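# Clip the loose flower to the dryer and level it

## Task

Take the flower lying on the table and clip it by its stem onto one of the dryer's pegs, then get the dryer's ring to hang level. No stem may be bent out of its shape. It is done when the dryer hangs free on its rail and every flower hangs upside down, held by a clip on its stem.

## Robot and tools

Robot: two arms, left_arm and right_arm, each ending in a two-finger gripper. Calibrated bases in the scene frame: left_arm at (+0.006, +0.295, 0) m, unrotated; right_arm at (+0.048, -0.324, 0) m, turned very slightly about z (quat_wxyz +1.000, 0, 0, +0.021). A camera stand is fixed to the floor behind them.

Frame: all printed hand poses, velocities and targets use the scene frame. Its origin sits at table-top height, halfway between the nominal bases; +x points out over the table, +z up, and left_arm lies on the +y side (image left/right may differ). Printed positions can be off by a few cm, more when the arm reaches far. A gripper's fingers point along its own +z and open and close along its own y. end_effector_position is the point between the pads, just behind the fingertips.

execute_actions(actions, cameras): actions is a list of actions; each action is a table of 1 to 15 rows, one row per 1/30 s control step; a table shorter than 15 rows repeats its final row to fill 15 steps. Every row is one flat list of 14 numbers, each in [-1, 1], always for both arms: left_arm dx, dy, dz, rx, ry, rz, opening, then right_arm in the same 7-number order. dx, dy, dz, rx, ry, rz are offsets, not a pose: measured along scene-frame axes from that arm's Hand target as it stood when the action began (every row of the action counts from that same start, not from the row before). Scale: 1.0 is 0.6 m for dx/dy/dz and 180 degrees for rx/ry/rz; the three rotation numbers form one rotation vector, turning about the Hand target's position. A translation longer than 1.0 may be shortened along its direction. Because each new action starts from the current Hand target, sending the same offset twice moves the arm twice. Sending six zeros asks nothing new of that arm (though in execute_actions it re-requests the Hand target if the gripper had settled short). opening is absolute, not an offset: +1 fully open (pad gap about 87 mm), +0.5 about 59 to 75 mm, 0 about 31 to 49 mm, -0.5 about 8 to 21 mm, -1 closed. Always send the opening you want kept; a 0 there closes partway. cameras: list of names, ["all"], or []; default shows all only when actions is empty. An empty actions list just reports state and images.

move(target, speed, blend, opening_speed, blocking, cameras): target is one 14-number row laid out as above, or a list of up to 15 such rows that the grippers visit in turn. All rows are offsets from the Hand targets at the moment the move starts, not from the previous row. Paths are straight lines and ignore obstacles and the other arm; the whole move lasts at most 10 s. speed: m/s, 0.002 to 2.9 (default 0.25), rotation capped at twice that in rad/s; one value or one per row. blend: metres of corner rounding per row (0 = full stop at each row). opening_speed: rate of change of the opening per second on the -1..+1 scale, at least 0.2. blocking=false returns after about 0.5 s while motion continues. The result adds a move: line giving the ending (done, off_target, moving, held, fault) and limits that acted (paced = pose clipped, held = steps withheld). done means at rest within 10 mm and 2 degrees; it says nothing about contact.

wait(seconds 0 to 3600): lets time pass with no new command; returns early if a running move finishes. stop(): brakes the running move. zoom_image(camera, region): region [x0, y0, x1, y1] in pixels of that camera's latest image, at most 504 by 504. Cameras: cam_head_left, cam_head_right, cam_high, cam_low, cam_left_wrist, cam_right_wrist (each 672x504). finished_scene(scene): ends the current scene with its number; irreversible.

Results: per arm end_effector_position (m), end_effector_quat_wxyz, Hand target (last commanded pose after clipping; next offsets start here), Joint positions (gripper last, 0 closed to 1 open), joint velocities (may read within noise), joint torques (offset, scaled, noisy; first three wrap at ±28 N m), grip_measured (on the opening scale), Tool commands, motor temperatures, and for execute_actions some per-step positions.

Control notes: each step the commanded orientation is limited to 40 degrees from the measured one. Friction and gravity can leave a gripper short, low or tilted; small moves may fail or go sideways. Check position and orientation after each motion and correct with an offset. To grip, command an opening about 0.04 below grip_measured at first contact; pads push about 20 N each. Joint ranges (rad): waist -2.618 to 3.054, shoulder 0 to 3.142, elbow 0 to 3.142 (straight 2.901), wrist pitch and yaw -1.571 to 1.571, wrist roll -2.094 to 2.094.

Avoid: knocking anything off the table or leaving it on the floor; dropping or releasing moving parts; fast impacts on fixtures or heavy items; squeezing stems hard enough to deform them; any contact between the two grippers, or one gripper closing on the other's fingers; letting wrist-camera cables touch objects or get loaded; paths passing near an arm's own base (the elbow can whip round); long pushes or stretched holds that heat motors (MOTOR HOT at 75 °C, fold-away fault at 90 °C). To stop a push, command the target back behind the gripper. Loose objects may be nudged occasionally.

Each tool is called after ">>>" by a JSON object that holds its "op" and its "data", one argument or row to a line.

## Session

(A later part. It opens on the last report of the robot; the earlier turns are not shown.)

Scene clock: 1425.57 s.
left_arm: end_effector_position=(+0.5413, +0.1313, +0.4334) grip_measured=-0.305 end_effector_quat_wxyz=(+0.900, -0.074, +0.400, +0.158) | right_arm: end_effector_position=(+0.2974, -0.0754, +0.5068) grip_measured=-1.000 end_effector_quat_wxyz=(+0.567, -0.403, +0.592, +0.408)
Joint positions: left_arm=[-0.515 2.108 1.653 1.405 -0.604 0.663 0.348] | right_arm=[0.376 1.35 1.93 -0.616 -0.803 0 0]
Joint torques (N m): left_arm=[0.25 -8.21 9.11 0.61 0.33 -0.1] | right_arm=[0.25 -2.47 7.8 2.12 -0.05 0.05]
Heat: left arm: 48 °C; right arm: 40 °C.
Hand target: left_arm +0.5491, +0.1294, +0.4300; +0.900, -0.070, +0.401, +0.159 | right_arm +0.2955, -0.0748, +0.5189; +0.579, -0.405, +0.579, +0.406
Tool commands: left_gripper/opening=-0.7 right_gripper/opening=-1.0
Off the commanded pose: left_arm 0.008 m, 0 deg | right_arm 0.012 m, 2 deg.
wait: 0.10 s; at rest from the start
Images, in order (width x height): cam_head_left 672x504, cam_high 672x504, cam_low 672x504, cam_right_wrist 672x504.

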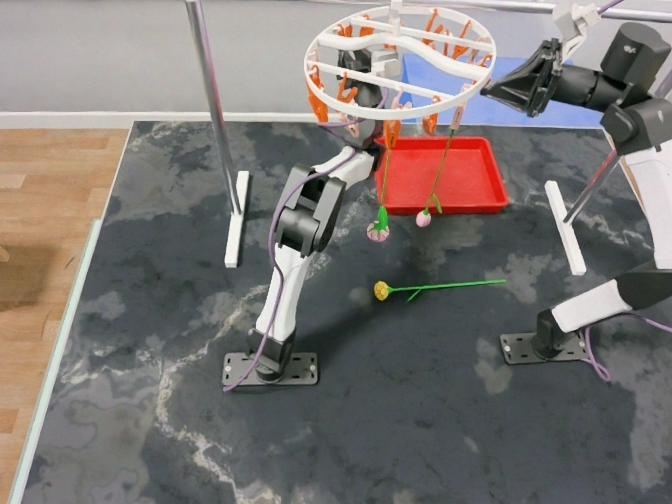

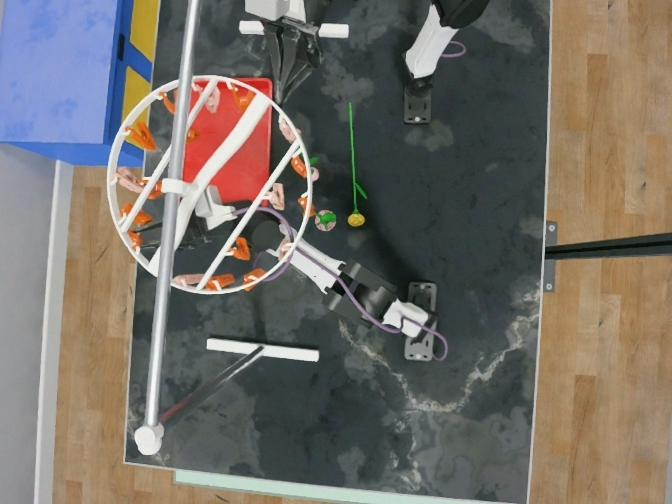

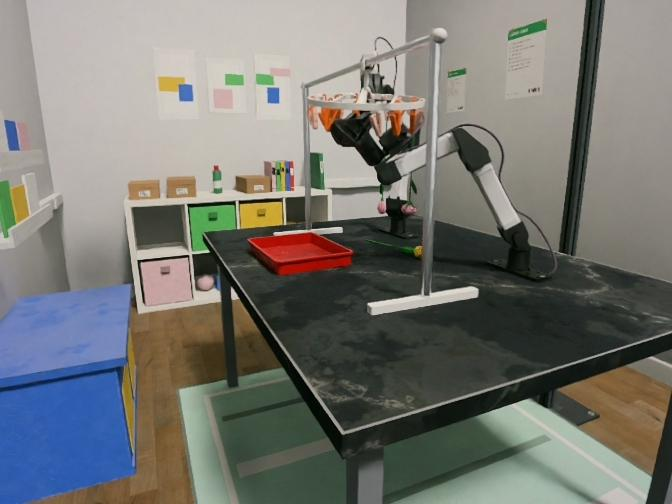

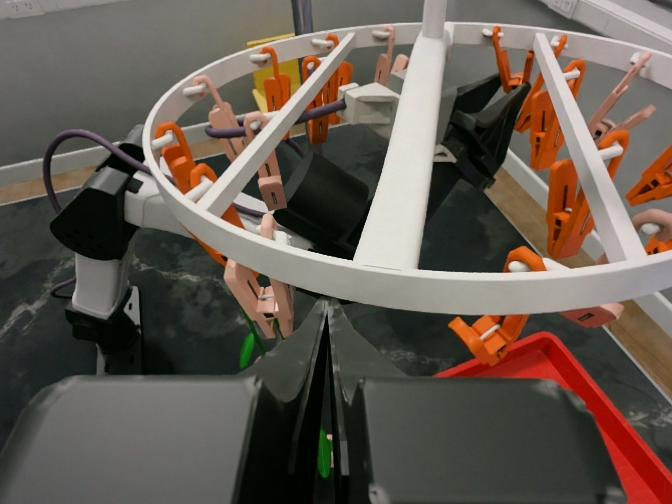

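>>> {"op": "move", "data": {
  "target": [
    [0, 0, 0, 0, 0, 0, -0.2, 0, 0, 0, 0, 0, 0, -1],
    [-0.0902, -0.029, -0.0667, 0, 0, 0, -0.2, 0, 0, 0, 0, 0, 0, -1],
    [-0.0685, -0.114, -0.0467, 0.0057, -0.0157, 0, 0.05, 0, 0, 0, 0, 0, 0, -1]
  ],
  "speed": [0.05, 0.08, 0.1],
  "blend": [0, 0.01, 0],
  "cameras": ["cam_left_wrist", "cam_right_wrist", "cam_low", "cam_high"]
}}

Scene clock: 1479.00 s.
left_arm: end_effector_position=(+0.5134, +0.0582, +0.3982) grip_measured=+0.049 end_effector_quat_wxyz=(+0.893, -0.031, +0.421, +0.155) | right_arm: end_effector_position=(+0.2974, -0.0755, +0.5070) grip_measured=-1.000 end_effector_quat_wxyz=(+0.567, -0.403, +0.592, +0.408)
Joint positions: left_arm=[-0.672 2.158 1.61 1.491 -0.653 0.798 0.525] | right_arm=[0.376 1.35 1.931 -0.616 -0.802 0 0]
Joint torques (N m): left_arm=[-0.62 -8.34 8.35 1.61 0.1 0.17] | right_arm=[0.25 -2.45 7.76 2.13 -0.06 0.05]
Heat: left arm: 49 °C; right arm: 41 °C.
Hand target: left_arm +0.5079, +0.0610, +0.4022; +0.910, -0.066, +0.377, +0.160 | right_arm +0.2954, -0.0748, +0.5191; +0.579, -0.405, +0.579, +0.406
Off the commanded pose: left_arm 0.007 m, 7 deg | right_arm 0.012 m, 2 deg.
joint sent to its limit (left arm) — joint 4 (wrist pitch), upper limit. The joint targets are off in orientation, not in position.
move: off_target (left_arm); target 3's new opening was sent with left_arm's hand 0.007 m and 7 deg from that target
Images, in order (width x height): cam_high 672x504, cam_low 672x504, cam_left_wrist 672x504, cam_right_wrist 672x504.

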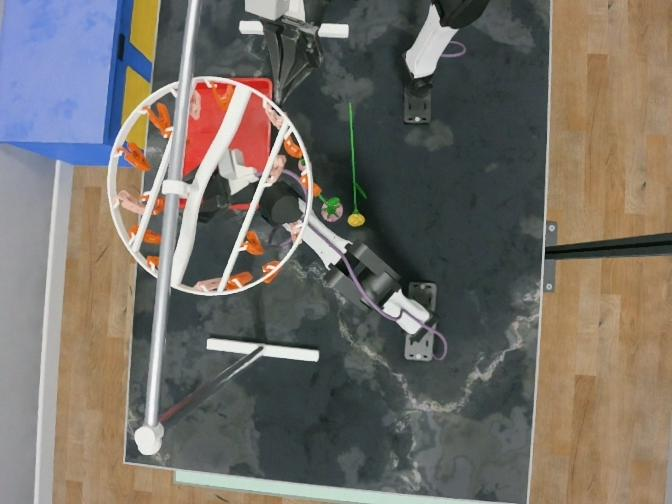

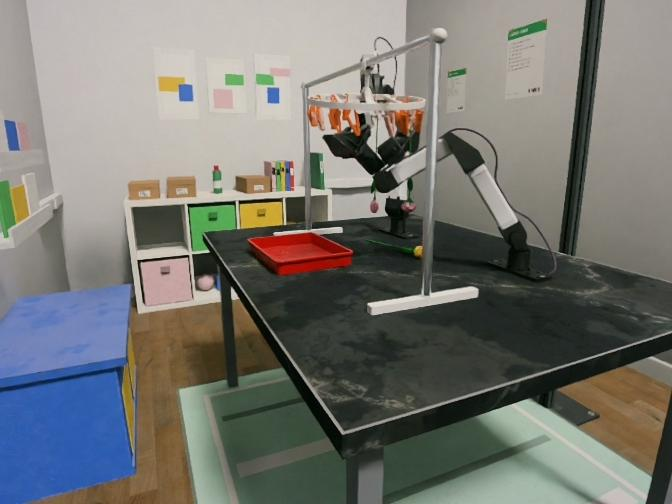

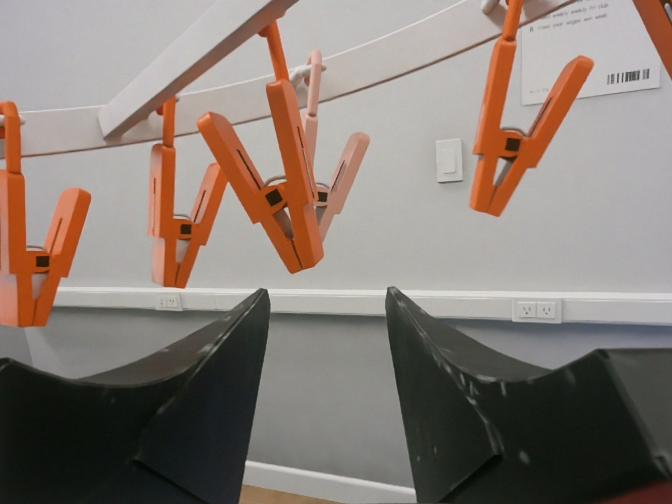

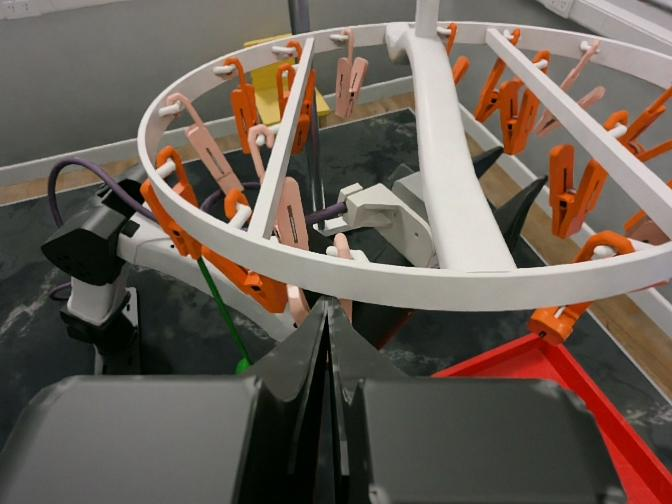

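>>> {"op": "move", "data": {
  "target": [
    [-0.0798, 0.0067, -0.1287, 0, 0.085, -0.108, 0.05, 0, 0, 0, 0, 0, 0, -1],
    [-0.2132, 0.115, -0.2037, 0, 0.1697, -0.2164, -0.4, 0, 0, 0, 0, 0, 0, -1],
    [-0.3132, 0.2983, -0.1703, 0, 0.19, -0.2164, -0.4, 0, 0, 0, 0, 0, 0, -1]
  ],
  "speed": [0.12, 0.2, 0.25],
  "blend": [0.01, 0.02, 0],
  "cameras": ["cam_right_wrist", "cam_high", "cam_low", "cam_left_wrist"]
}}

>>> {"op": "zoom_image", "data": {
  "camera": "cam_high",
  "region": [95, 60, 345, 310]
}}

Scene clock: 1649.17 s.
left_arm: end_effector_position=(+0.3195, +0.2407, +0.2908) grip_measured=-0.400 end_effector_quat_wxyz=(+0.760, +0.108, +0.627, -0.131) | right_arm: end_effector_position=(+0.2969, -0.0758, +0.5086) grip_measured=-1.000 end_effector_quat_wxyz=(+0.568, -0.403, +0.590, +0.407)
Joint positions: left_arm=[0.04 0.706 0.46 0.452 0.374 -0.076 0.3] | right_arm=[0.376 1.35 1.936 -0.617 -0.801 0 0]
Joint torques (N m): left_arm=[0.43 -0.13 9.99 1.67 0.08 -0.09] | right_arm=[0.27 -2.4 7.39 2.13 -0.06 0.05]
Motor temperatures (°C): left_arm=[25 43 51 37 25 27 22] | right_arm=[24 27 41 41 22 23 22]
Heat: left arm: 51 °C; right arm: 41 °C.
Hand target: left_arm +0.3200, +0.2399, +0.3000; +0.762, +0.110, +0.623, -0.136 | right_arm +0.2954, -0.0748, +0.5190; +0.579, -0.405, +0.579, +0.405
Off the commanded pose: left_arm 0.009 m, 1 deg | right_arm 0.011 m, 2 deg.
move: done; blend cut to 0 m at target 2
Images, in order (width x height): cam_high 672x504, cam_low 672x504, cam_left_wrist 672x504, cam_right_wrist 672x504.

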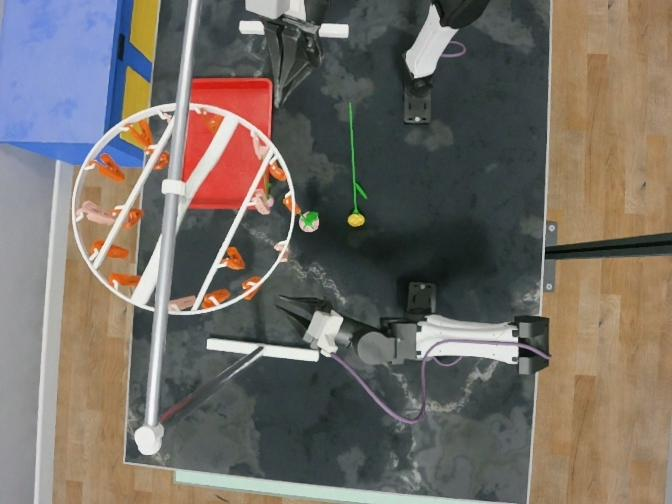

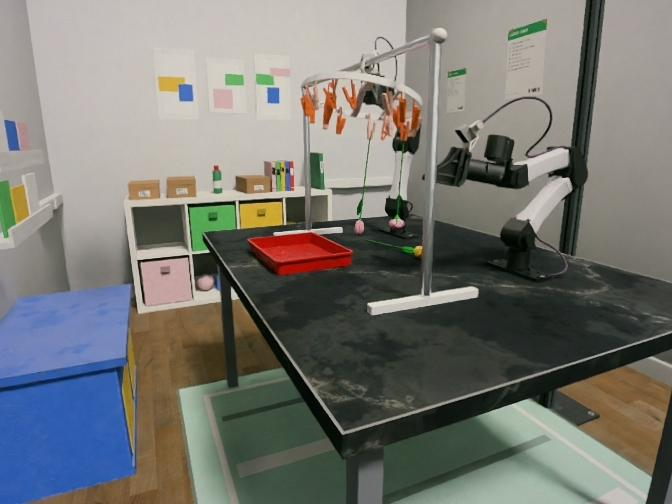

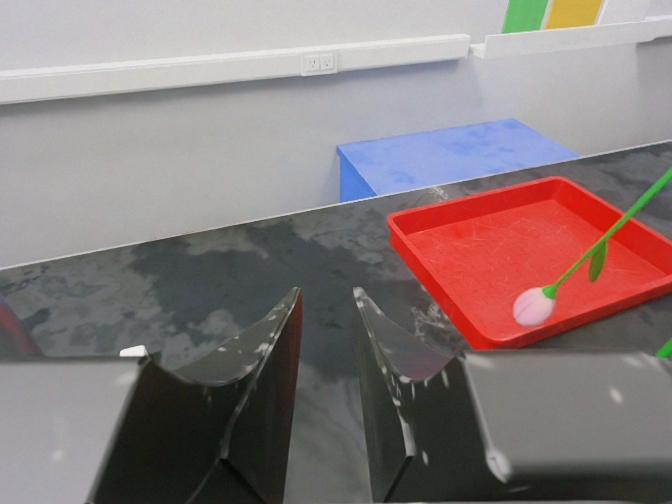

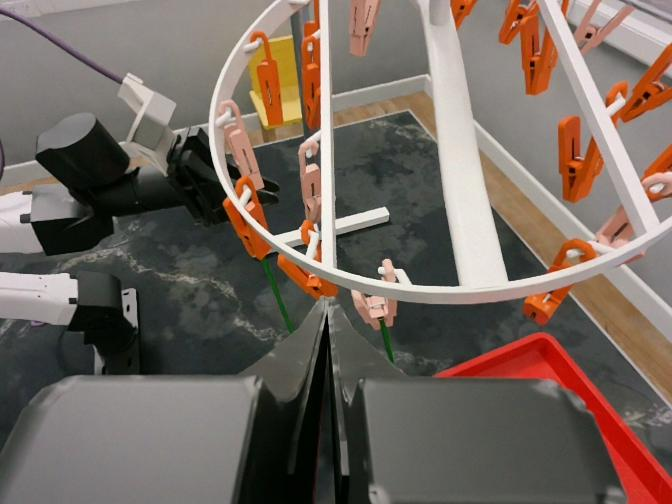

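Scaled by 2.016 from the camera's image (finer frame: 960x720).

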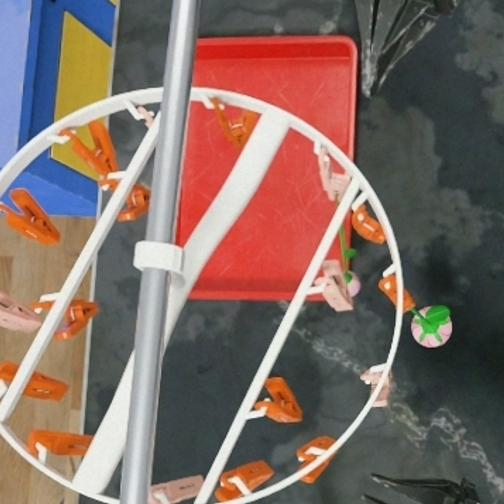

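>>> {"op": "execute_actions", "data": {
  "actions": [],
  "cameras": ["all"]
}}

Scene clock: 1684.83 s.
left_arm: end_effector_position=(+0.3194, +0.2406, +0.2907) grip_measured=-0.400 end_effector_quat_wxyz=(+0.760, +0.108, +0.627, -0.131) | right_arm: end_effector_position=(+0.2969, -0.0758, +0.5086) grip_measured=-1.000 end_effector_quat_wxyz=(+0.568, -0.403, +0.590, +0.407)
Joint positions: left_arm=[0.04 0.706 0.46 0.452 0.375 -0.076 0.3] | right_arm=[0.376 1.35 1.936 -0.617 -0.801 0 0]
Joint velocities: within noise
Joint torques (N m): left_arm=[0.23 0.24 10.02 1.67 0.1 -0.11] | right_arm=[0.27 -2.4 7.39 2.13 -0.06 0.05]
Motor temperatures (°C): left_arm=[25 37 53 36 25 27 22] | right_arm=[24 27 40 41 22 23 22]
Heat: left arm: 53 °C; right arm: 41 °C.
Hand target: left_arm +0.3200, +0.2399, +0.2999; +0.762, +0.110, +0.623, -0.136 | right_arm +0.2954, -0.0748, +0.5190; +0.579, -0.405, +0.579, +0.405
Tool commands: left_gripper/opening=-0.4 right_gripper/opening=-1.0
Off the commanded pose: left_arm 0.009 m, 1 deg | right_arm 0.011 m, 2 deg.

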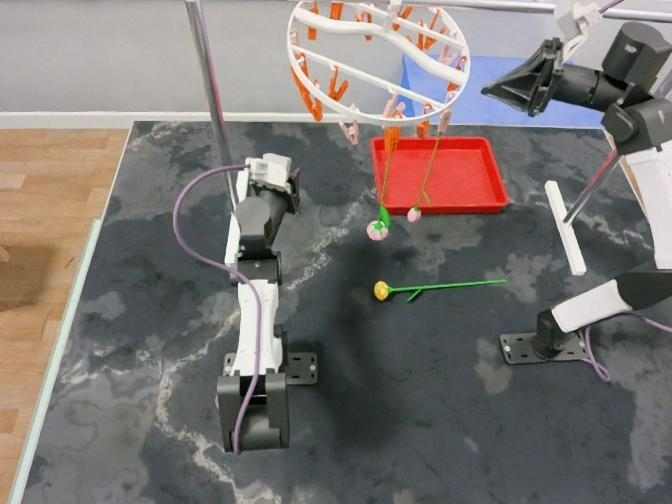

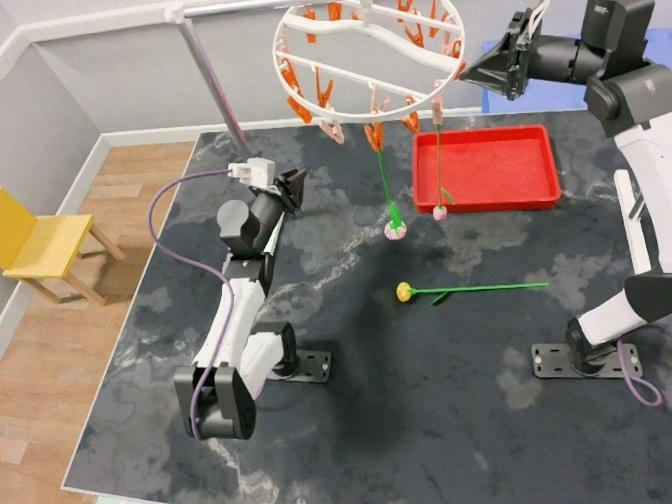

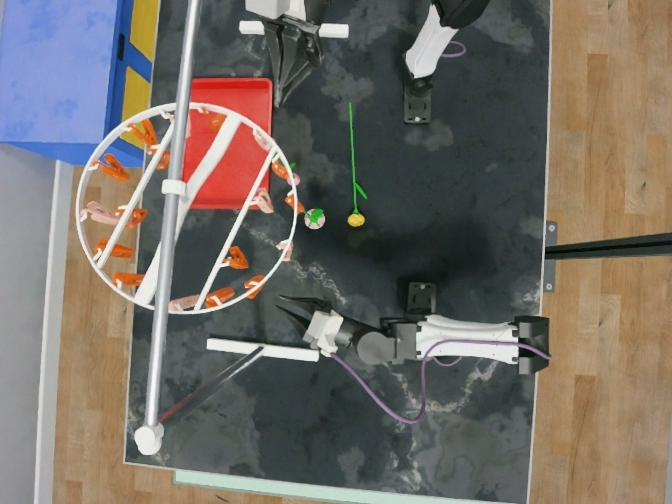

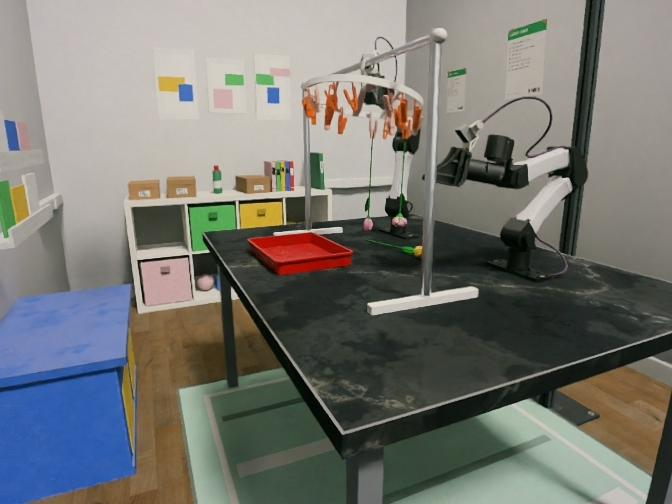

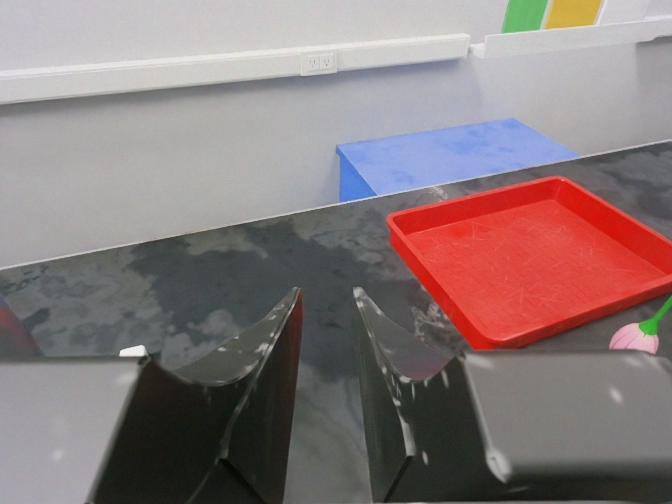

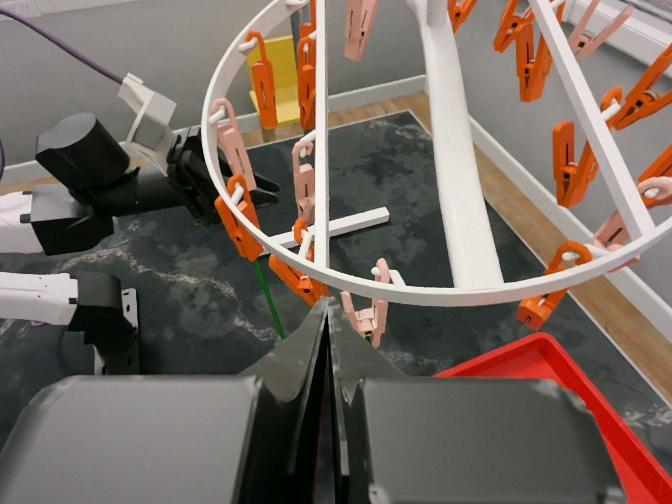

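>>> {"op": "zoom_image", "data": {
  "camera": "cam_high",
  "region": [60, 60, 340, 330]
}}

>>> {"op": "zoom_image", "data": {
  "camera": "cam_right_wrist",
  "region": [180, 150, 480, 400]
}}

>>> {"op": "zoom_image", "data": {
  "camera": "cam_head_right",
  "region": [250, 0, 560, 240]
}}

Scaled by 1.800 from the camera's image (finer frame: 960x720).

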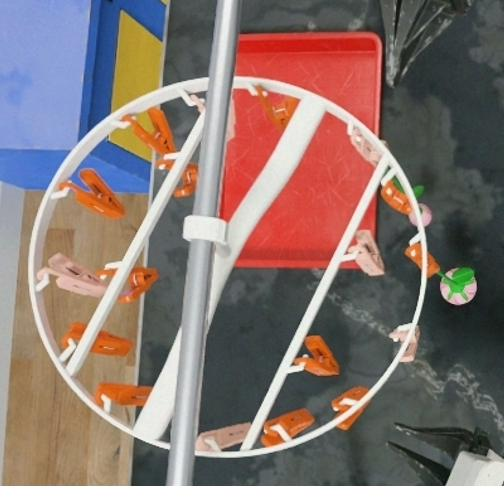

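Scaled by 1.680 from the camera's image (finer frame: 960x720).

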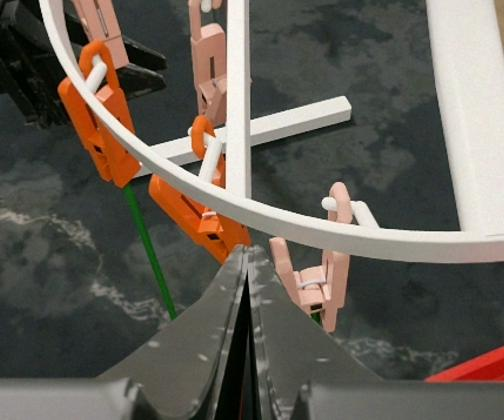

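Scaled by 1.626 from the camera's image (finer frame: 960x720).

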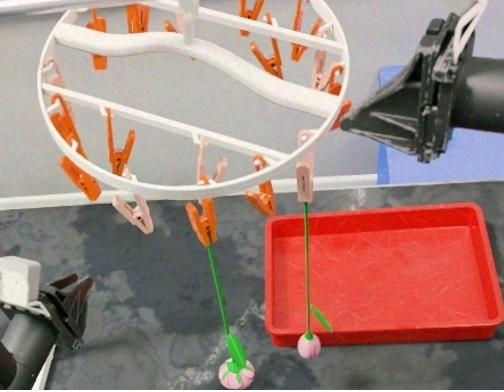

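>>> {"op": "move", "data": {
  "target": [0,0,0,0,0,0,-0.4,-0.0285,-0.0783,0,0,0,0,-1],
  "speed": 0.06,
  "cameras": ["cam_right_wrist","cam_high"]
}}

Scene clock: 1841.93 s.
left_arm: end_effector_position=(+0.3194, +0.2406, +0.2907) grip_measured=-0.400 end_effector_quat_wxyz=(+0.760, +0.108, +0.627, -0.131) | right_arm: end_effector_position=(+0.2835, -0.1206, +0.5211) grip_measured=-1.000 end_effector_quat_wxyz=(+0.584, -0.403, +0.579, +0.401)
Joint positions: left_arm=[0.04 0.706 0.46 0.451 0.375 -0.076 0.3] | right_arm=[0.182 1.276 1.921 -0.637 -0.985 0 0]
Joint torques (N m): left_arm=[0.18 0.05 9.95 1.68 0.07 -0.12] | right_arm=[-0.83 -2.96 3.71 1.75 -0.28 0.05]
Motor temperatures (°C): left_arm=[25 32 56 37 25 27 22] | right_arm=[24 27 40 41 22 23 22]
Heat: left arm: 56 °C; right arm: 41 °C.
Hand target: left_arm +0.3200, +0.2400, +0.2999; +0.762, +0.110, +0.623, -0.136 | right_arm +0.2784, -0.1218, +0.5191; +0.580, -0.405, +0.579, +0.405
Off the commanded pose: left_arm 0.009 m, 1 deg | right_arm 0.006 m, 1 deg.
move: done
Images, in order (width x height): cam_high 672x504, cam_right_wrist 672x504.

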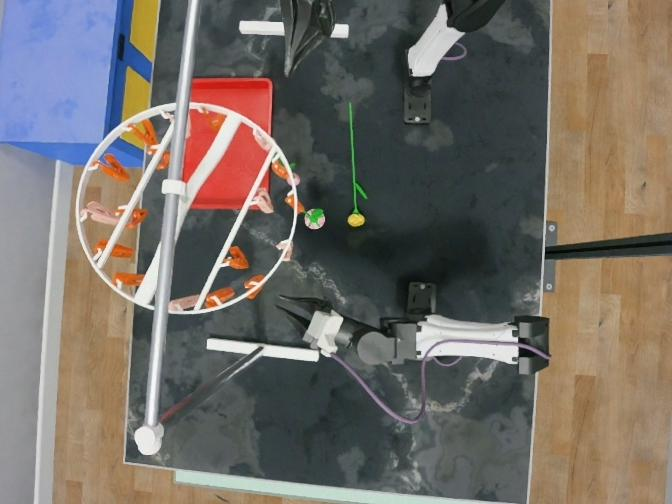

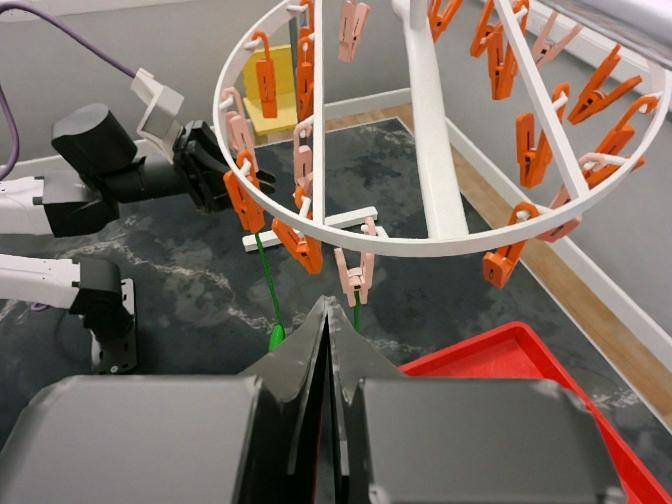

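>>> {"op": "move", "data": {
  "target": [
    [0,0,0,0,0,0,-0.4,0,0,-0.088,0,0,0,-1],
    [0,0,0,0,0,0,-0.4,0.0833,-0.0333,-0.088,0,0,0,-1]
  ],
  "speed": 0.15,
  "blend": [0.02,0],
  "cameras": ["cam_right_wrist","cam_high"]
}}

Scene clock: 1922.53 s.
left_arm: end_effector_position=(+0.3194, +0.2406, +0.2907) grip_measured=-0.400 end_effector_quat_wxyz=(+0.760, +0.108, +0.627, -0.131) | right_arm: end_effector_position=(+0.3287, -0.1417, +0.4638) grip_measured=-1.000 end_effector_quat_wxyz=(+0.577, -0.400, +0.587, +0.403)
Joint positions: left_arm=[0.04 0.706 0.46 0.451 0.375 -0.076 0.3] | right_arm=[0.043 1.257 1.626 -0.391 -1.123 -0.009 0]
Joint torques (N m): left_arm=[0.25 0.14 10 1.7 0.09 -0.12] | right_arm=[-0.75 -2.63 5.38 2.05 -0.32 0.11]
Motor temperatures (°C): left_arm=[25 31 57 37 25 27 22] | right_arm=[24 27 36 40 22 23 22]
Heat: left arm: 57 °C; right arm: 40 °C.
Hand target: left_arm +0.3200, +0.2400, +0.2999; +0.762, +0.110, +0.623, -0.136 | right_arm +0.3284, -0.1418, +0.4662; +0.580, -0.405, +0.579, +0.405
Off the commanded pose: left_arm 0.009 m, 1 deg | right_arm 0.003 m, 1 deg.
move: done
Images, in order (width x height): cam_high 672x504, cam_right_wrist 672x504.

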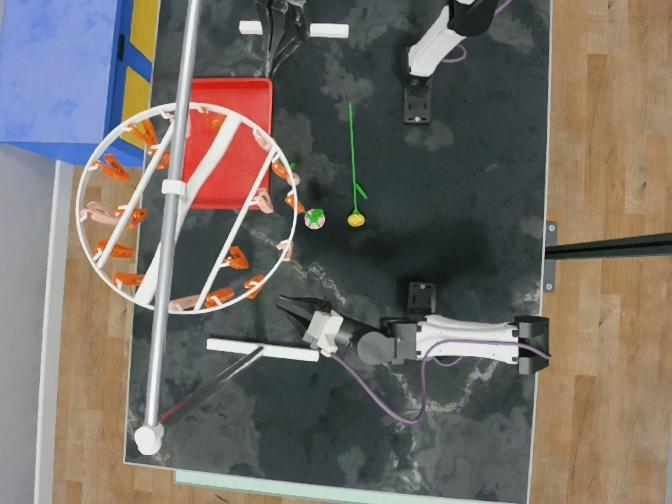

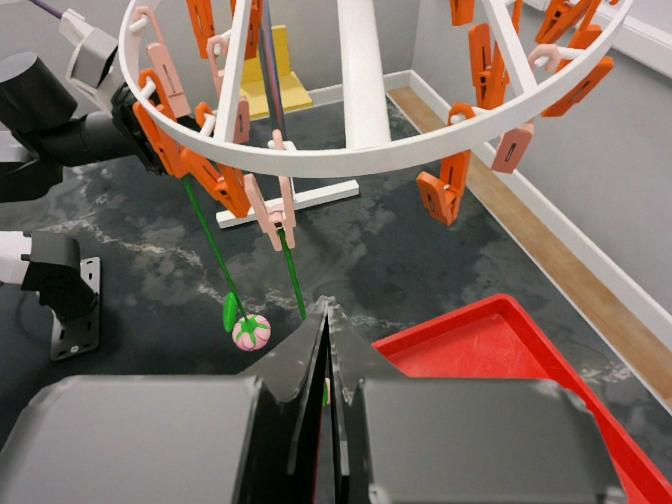

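>>> {"op": "move", "data": {
  "target": [
    [0,0,0,0,0,0,-0.4,0.0235,-0.0085,-0.036,0,0,0,-1],
    [0,0,0,0,0,0,-0.4,0.0748,0.1325,-0.036,0,0,0,-1]
  ],
  "speed": [0.12,0.08],
  "blend": [0.005,0],
  "cameras": ["cam_right_wrist","cam_high"]
}}

Scene clock: 1942.77 s.
left_arm: end_effector_position=(+0.3194, +0.2406, +0.2907) grip_measured=-0.400 end_effector_quat_wxyz=(+0.760, +0.108, +0.627, -0.131) | right_arm: end_effector_position=(+0.3705, -0.0640, +0.4299) grip_measured=-1.000 end_effector_quat_wxyz=(+0.562, -0.403, +0.593, +0.411)
Joint positions: left_arm=[0.04 0.706 0.46 0.451 0.375 -0.076 0.3] | right_arm=[0.304 1.414 1.606 -0.238 -0.881 0 0]
Joint torques (N m): left_arm=[0.21 0.25 10.03 1.66 0.09 -0.12] | right_arm=[0.14 -3.74 9.17 2.22 0.02 0.06]
Motor temperatures (°C): left_arm=[25 31 58 37 25 27 22] | right_arm=[24 27 36 40 22 23 22]
Heat: left arm: 58 °C; right arm: 40 °C.
Hand target: left_arm +0.3200, +0.2400, +0.2999; +0.762, +0.110, +0.623, -0.136 | right_arm +0.3732, -0.0622, +0.4445; +0.579, -0.405, +0.579, +0.406
Off the commanded pose: left_arm 0.009 m, 1 deg | right_arm 0.015 m, 3 deg.
move: off_target (right_arm)
Images, in order (width x height): cam_high 672x504, cam_right_wrist 672x504.

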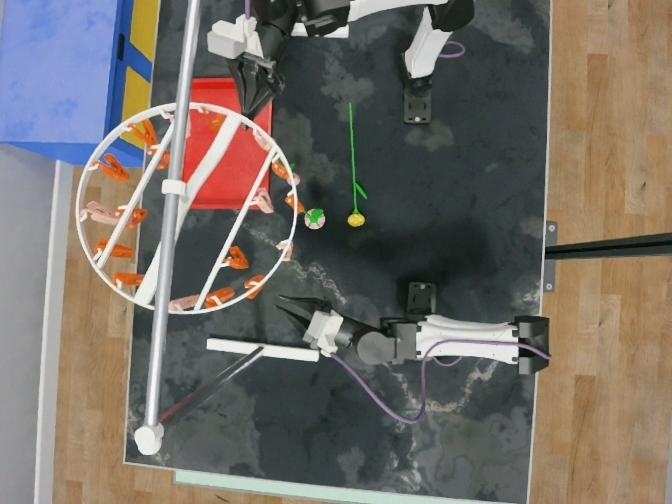

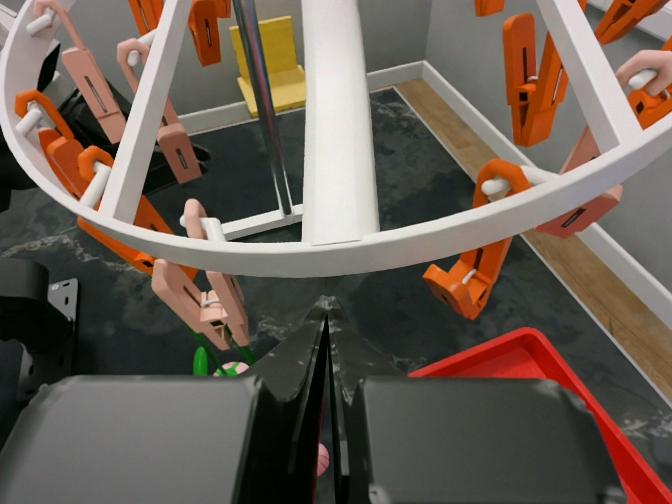

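>>> {"op": "move", "data": {
  "target": [
    [0,0,0,0,0,0,-0.4,0.02,0.0548,0.0167,0,0,0,-1],
    [0,0,0,0,0,0,-0.4,0.07,0.0298,0.0167,0,0,0,-1],
    [0,0,0,0,0,0,-0.4,0.1345,0.0155,0.02,0,0,-0.02,-1]
  ],
  "speed": [0.07,0.05,0.05],
  "blend": [0.004,0.01,0],
  "cameras": ["cam_right_wrist","cam_high"]
}}

Scene clock: 1978.47 s.
left_arm: end_effector_position=(+0.3194, +0.2406, +0.2907) grip_measured=-0.400 end_effector_quat_wxyz=(+0.760, +0.108, +0.627, -0.131) | right_arm: end_effector_position=(+0.4368, -0.0432, +0.4551) grip_measured=-1.000 end_effector_quat_wxyz=(+0.586, -0.418, +0.568, +0.399)
Joint positions: left_arm=[0.04 0.706 0.46 0.451 0.375 -0.076 0.3] | right_arm=[0.296 1.694 1.948 -0.246 -0.893 -0.029 0]
Joint torques (N m): left_arm=[0.27 0.18 9.88 1.6 0.08 -0.11] | right_arm=[-2.26 -4.89 8.64 1.76 0.52 0.45]
Motor temperatures (°C): left_arm=[25 31 58 37 25 27 22] | right_arm=[24 27 40 40 22 23 22]
Heat: left arm: 58 °C; right arm: 40 °C.
Hand target: left_arm +0.3200, +0.2400, +0.2999; +0.762, +0.110, +0.623, -0.136 | right_arm +0.4539, -0.0529, +0.4566; +0.592, -0.387, +0.592, +0.387
Off the commanded pose: left_arm 0.009 m, 1 deg | right_arm 0.020 m, 5 deg.
move: off_target (right_arm)
Images, in order (width x height): cam_high 672x504, cam_right_wrist 672x504.

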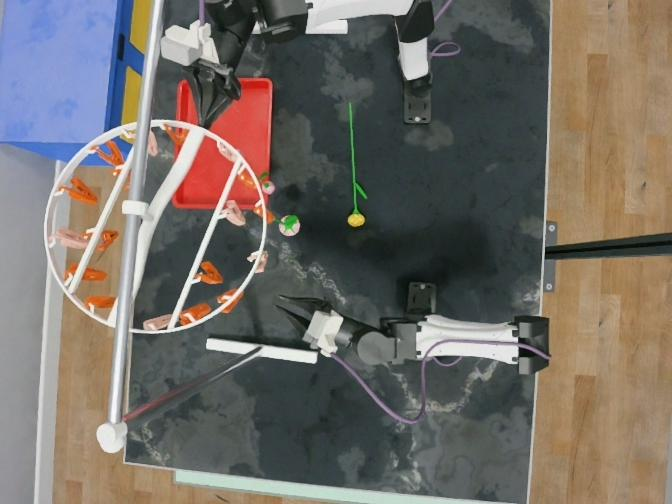

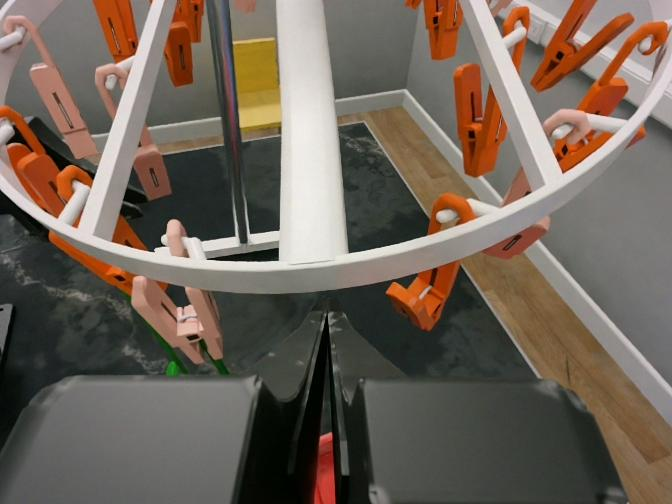

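>>> {"op": "wait", "data": {
  "seconds": 0.1,
  "cameras": ["cam_head_left","cam_head_right","cam_high","cam_low"]
}}

Scene clock: 1989.13 s.
left_arm: end_effector_position=(+0.3194, +0.2406, +0.2907) grip_measured=-0.400 end_effector_quat_wxyz=(+0.760, +0.108, +0.627, -0.131) | right_arm: end_effector_position=(+0.4368, -0.0432, +0.4551) grip_measured=-1.000 end_effector_quat_wxyz=(+0.586, -0.418, +0.568, +0.399)
Joint positions: left_arm=[0.04 0.706 0.46 0.451 0.375 -0.076 0.3] | right_arm=[0.296 1.694 1.948 -0.246 -0.893 -0.029 0]
Joint torques (N m): left_arm=[0.24 0.08 9.89 1.67 0.09 -0.07] | right_arm=[-2.26 -4.86 8.66 1.76 0.52 0.44]
Motor temperatures (°C): left_arm=[25 30 58 37 25 27 22] | right_arm=[24 28 41 39 23 23 22]
Heat: left arm: 58 °C; right arm: 41 °C.
Hand target: left_arm +0.3200, +0.2400, +0.2999; +0.762, +0.110, +0.623, -0.136 | right_arm +0.4539, -0.0529, +0.4566; +0.592, -0.387, +0.592, +0.387
Tool commands: left_gripper/opening=-0.4 right_gripper/opening=-1.0
Off the commanded pose: left_arm 0.009 m, 1 deg | right_arm 0.020 m, 5 deg.
wait: 0.10 s; at rest from the start

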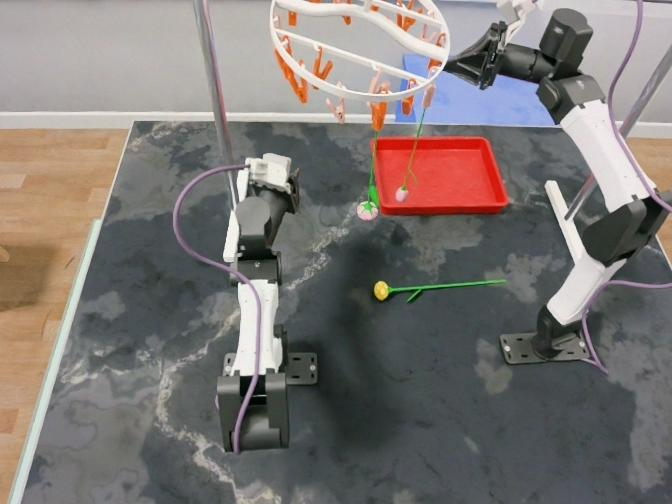

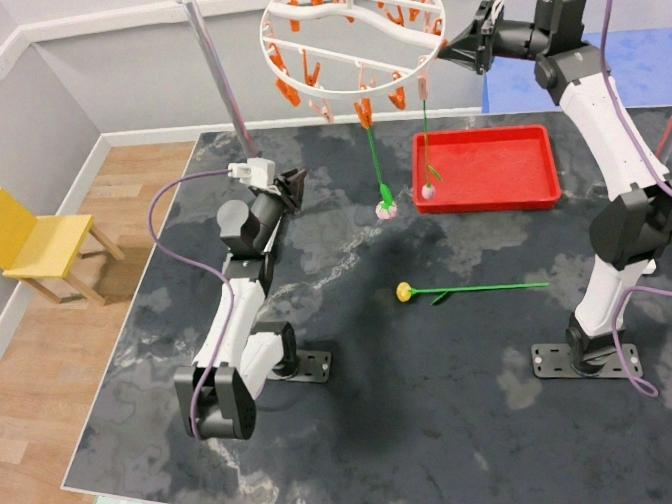

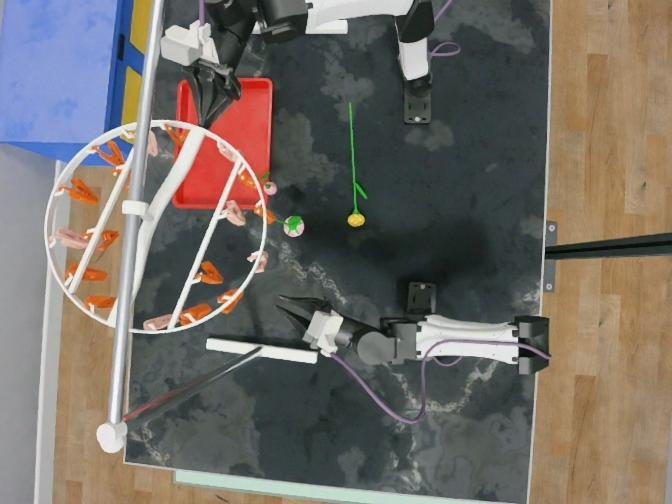

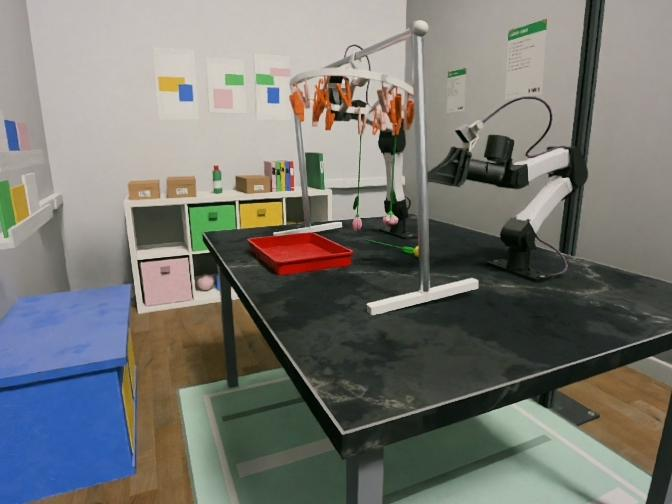

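>>> {"op": "move", "data": {
  "target": [
    [0,0,0,0,0,0,-0.4,-0.0645,0.0143,0,0,0,0.02,-1],
    [0,0,0,0,0,0,-0.4,-0.1145,0.0393,0,0,0,0.02,-1]
  ],
  "speed": 0.035,
  "blend": [0.01,0],
  "cameras": ["cam_right_wrist","cam_high"]
}}

Scene clock: 2001.97 s.
left_arm: end_effector_position=(+0.3194, +0.2406, +0.2907) grip_measured=-0.400 end_effector_quat_wxyz=(+0.760, +0.108, +0.627, -0.131) | right_arm: end_effector_position=(+0.3848, -0.0278, +0.4574) grip_measured=-1.000 end_effector_quat_wxyz=(+0.579, -0.420, +0.569, +0.406)
Joint positions: left_arm=[0.04 0.706 0.46 0.451 0.375 -0.076 0.3] | right_arm=[0.393 1.547 1.81 -0.263 -0.812 -0.024 0]
Joint torques (N m): left_arm=[0.23 0.21 10.25 1.66 0.1 -0.14] | right_arm=[0.01 -6.23 4.71 2 0.24 0.33]
Motor temperatures (°C): left_arm=[25 30 58 37 25 27 22] | right_arm=[24 29 41 39 23 23 22]
Heat: left arm: 58 °C; right arm: 41 °C.
Hand target: left_arm +0.3200, +0.2400, +0.2999; +0.762, +0.110, +0.623, -0.136 | right_arm +0.3852, -0.0293, +0.4566; +0.579, -0.405, +0.579, +0.406
Off the commanded pose: left_arm 0.009 m, 1 deg | right_arm 0.002 m, 2 deg.
move: done
Images, in order (width x height): cam_high 672x504, cam_right_wrist 672x504.

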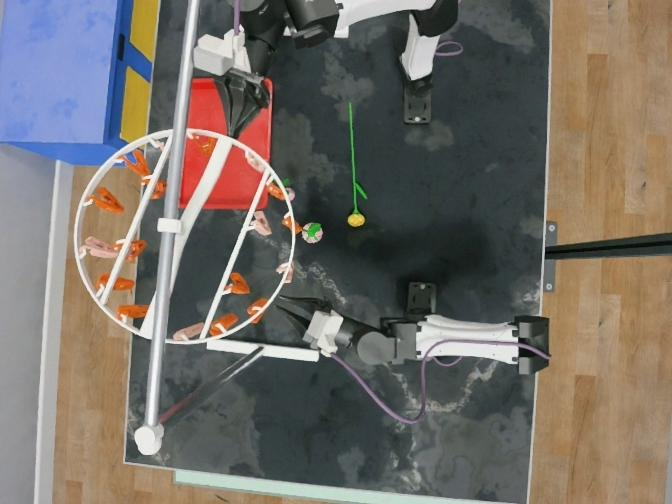

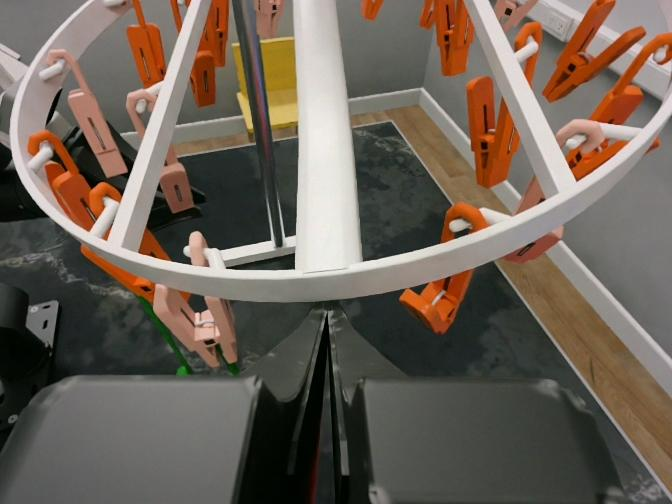

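>>> {"op": "move", "data": {
  "target": [
    [0,0,0,0,0,0,-0.4,-0.04,-0.11,0,0,0,0,-1],
    [0,0,0,0,0,0,-0.4,-0.045,-0.12,-0.07,0.116,-0.058,-0.025,-1]
  ],
  "speed": 0.08,
  "blend": [0.01,0],
  "cameras": ["cam_right_wrist","cam_high"]
}}

Scene clock: 2020.73 s.
left_arm: end_effector_position=(+0.3194, +0.2406, +0.2907) grip_measured=-0.400 end_effector_quat_wxyz=(+0.760, +0.108, +0.627, -0.131) | right_arm: end_effector_position=(+0.3587, -0.1018, +0.4141) grip_measured=-1.000 end_effector_quat_wxyz=(+0.704, -0.309, +0.462, +0.442)
Joint positions: left_arm=[0.04 0.706 0.46 0.451 0.375 -0.076 0.3] | right_arm=[0.207 1.226 0.918 0.894 -0.81 0.42 0]
Joint torques (N m): left_arm=[0.29 0.2 10.14 1.7 0.08 -0.13] | right_arm=[0.18 -3.17 5.38 1.72 0.31 0.11]
Motor temperatures (°C): left_arm=[25 30 59 38 25 27 22] | right_arm=[24 30 39 39 23 23 22]
Heat: left arm: 59 °C; right arm: 39 °C.
Hand target: left_arm +0.3200, +0.2400, +0.2999; +0.762, +0.110, +0.623, -0.136 | right_arm +0.3581, -0.1013, +0.4146; +0.708, -0.306, +0.457, +0.442
Off the commanded pose: left_arm 0.009 m, 1 deg | right_arm 0.001 m, 1 deg.
move: done
Images, in order (width x height): cam_high 672x504, cam_right_wrist 672x504.

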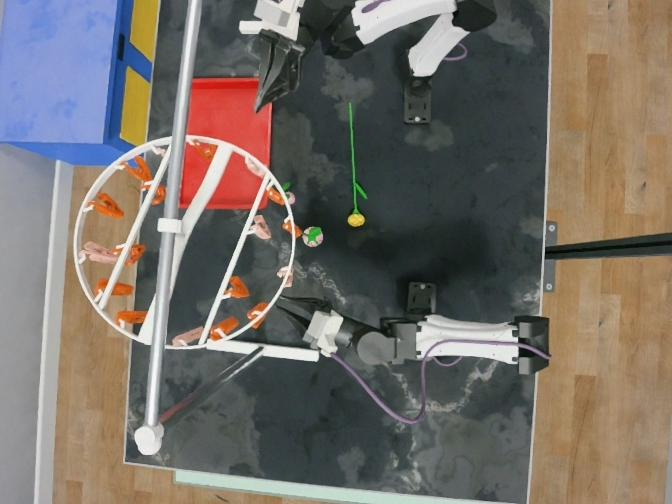

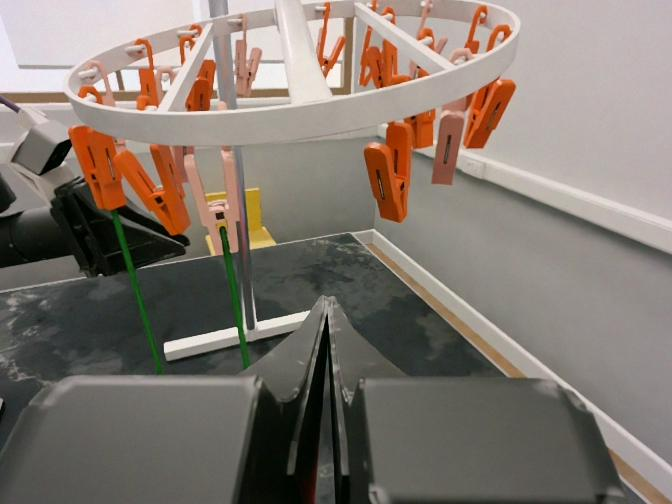

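>>> {"op": "zoom_image", "data": {
  "camera": "cam_high",
  "region": [60, 90, 340, 370]
}}

Scaled by 1.800 from the camera's image (finer frame: 960x720).

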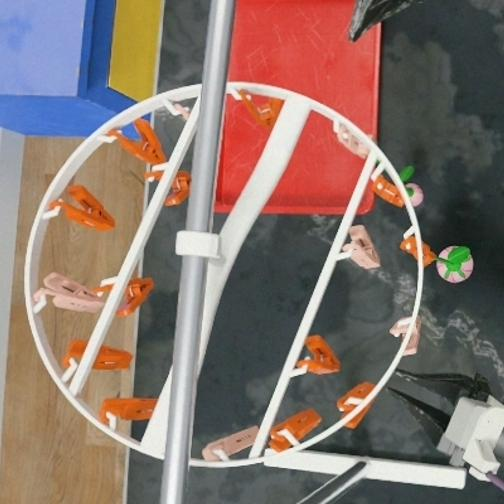

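>>> {"op": "move", "data": {
  "target": [
    [0,0,0,0,0,0,-0.4,0.035,0.08,0.03,0,0,0,-1],
    [0,0,0,0,0,0,-0.4,0.071,0.16,0.052,0,0,0,-1]
  ],
  "speed": 0.08,
  "blend": [0.01,0],
  "cameras": ["cam_right_wrist","cam_high"]
}}

Scene clock: 2044.63 s.
left_arm: end_effector_position=(+0.3194, +0.2406, +0.2907) grip_measured=-0.400 end_effector_quat_wxyz=(+0.760, +0.108, +0.627, -0.131) | right_arm: end_effector_position=(+0.3989, -0.0067, +0.4343) grip_measured=-1.000 end_effector_quat_wxyz=(+0.699, -0.307, +0.466, +0.447)
Joint positions: left_arm=[0.04 0.706 0.46 0.451 0.375 -0.076 0.3] | right_arm=[0.467 1.493 1.239 0.726 -0.587 0.262 0]
Joint torques (N m): left_arm=[0.38 0.31 9.96 1.67 0.09 -0.1] | right_arm=[0.14 -4.59 9.68 1.56 0.21 -0.11]
Motor temperatures (°C): left_arm=[25 30 59 38 25 27 22] | right_arm=[24 29 38 39 23 23 22]
Heat: left arm: 59 °C; right arm: 39 °C.
Hand target: left_arm +0.3200, +0.2400, +0.2999; +0.762, +0.110, +0.623, -0.136 | right_arm +0.4009, -0.0053, +0.4458; +0.709, -0.306, +0.457, +0.442
Off the commanded pose: left_arm 0.009 m, 1 deg | right_arm 0.012 m, 2 deg.
move: off_target (right_arm)
Images, in order (width x height): cam_high 672x504, cam_right_wrist 672x504.

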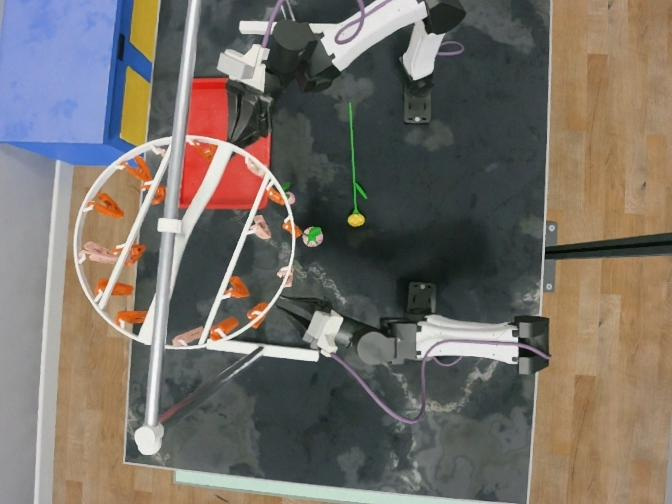

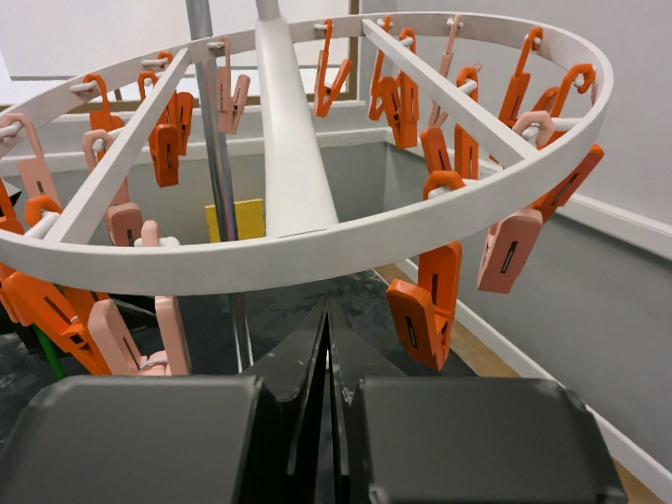

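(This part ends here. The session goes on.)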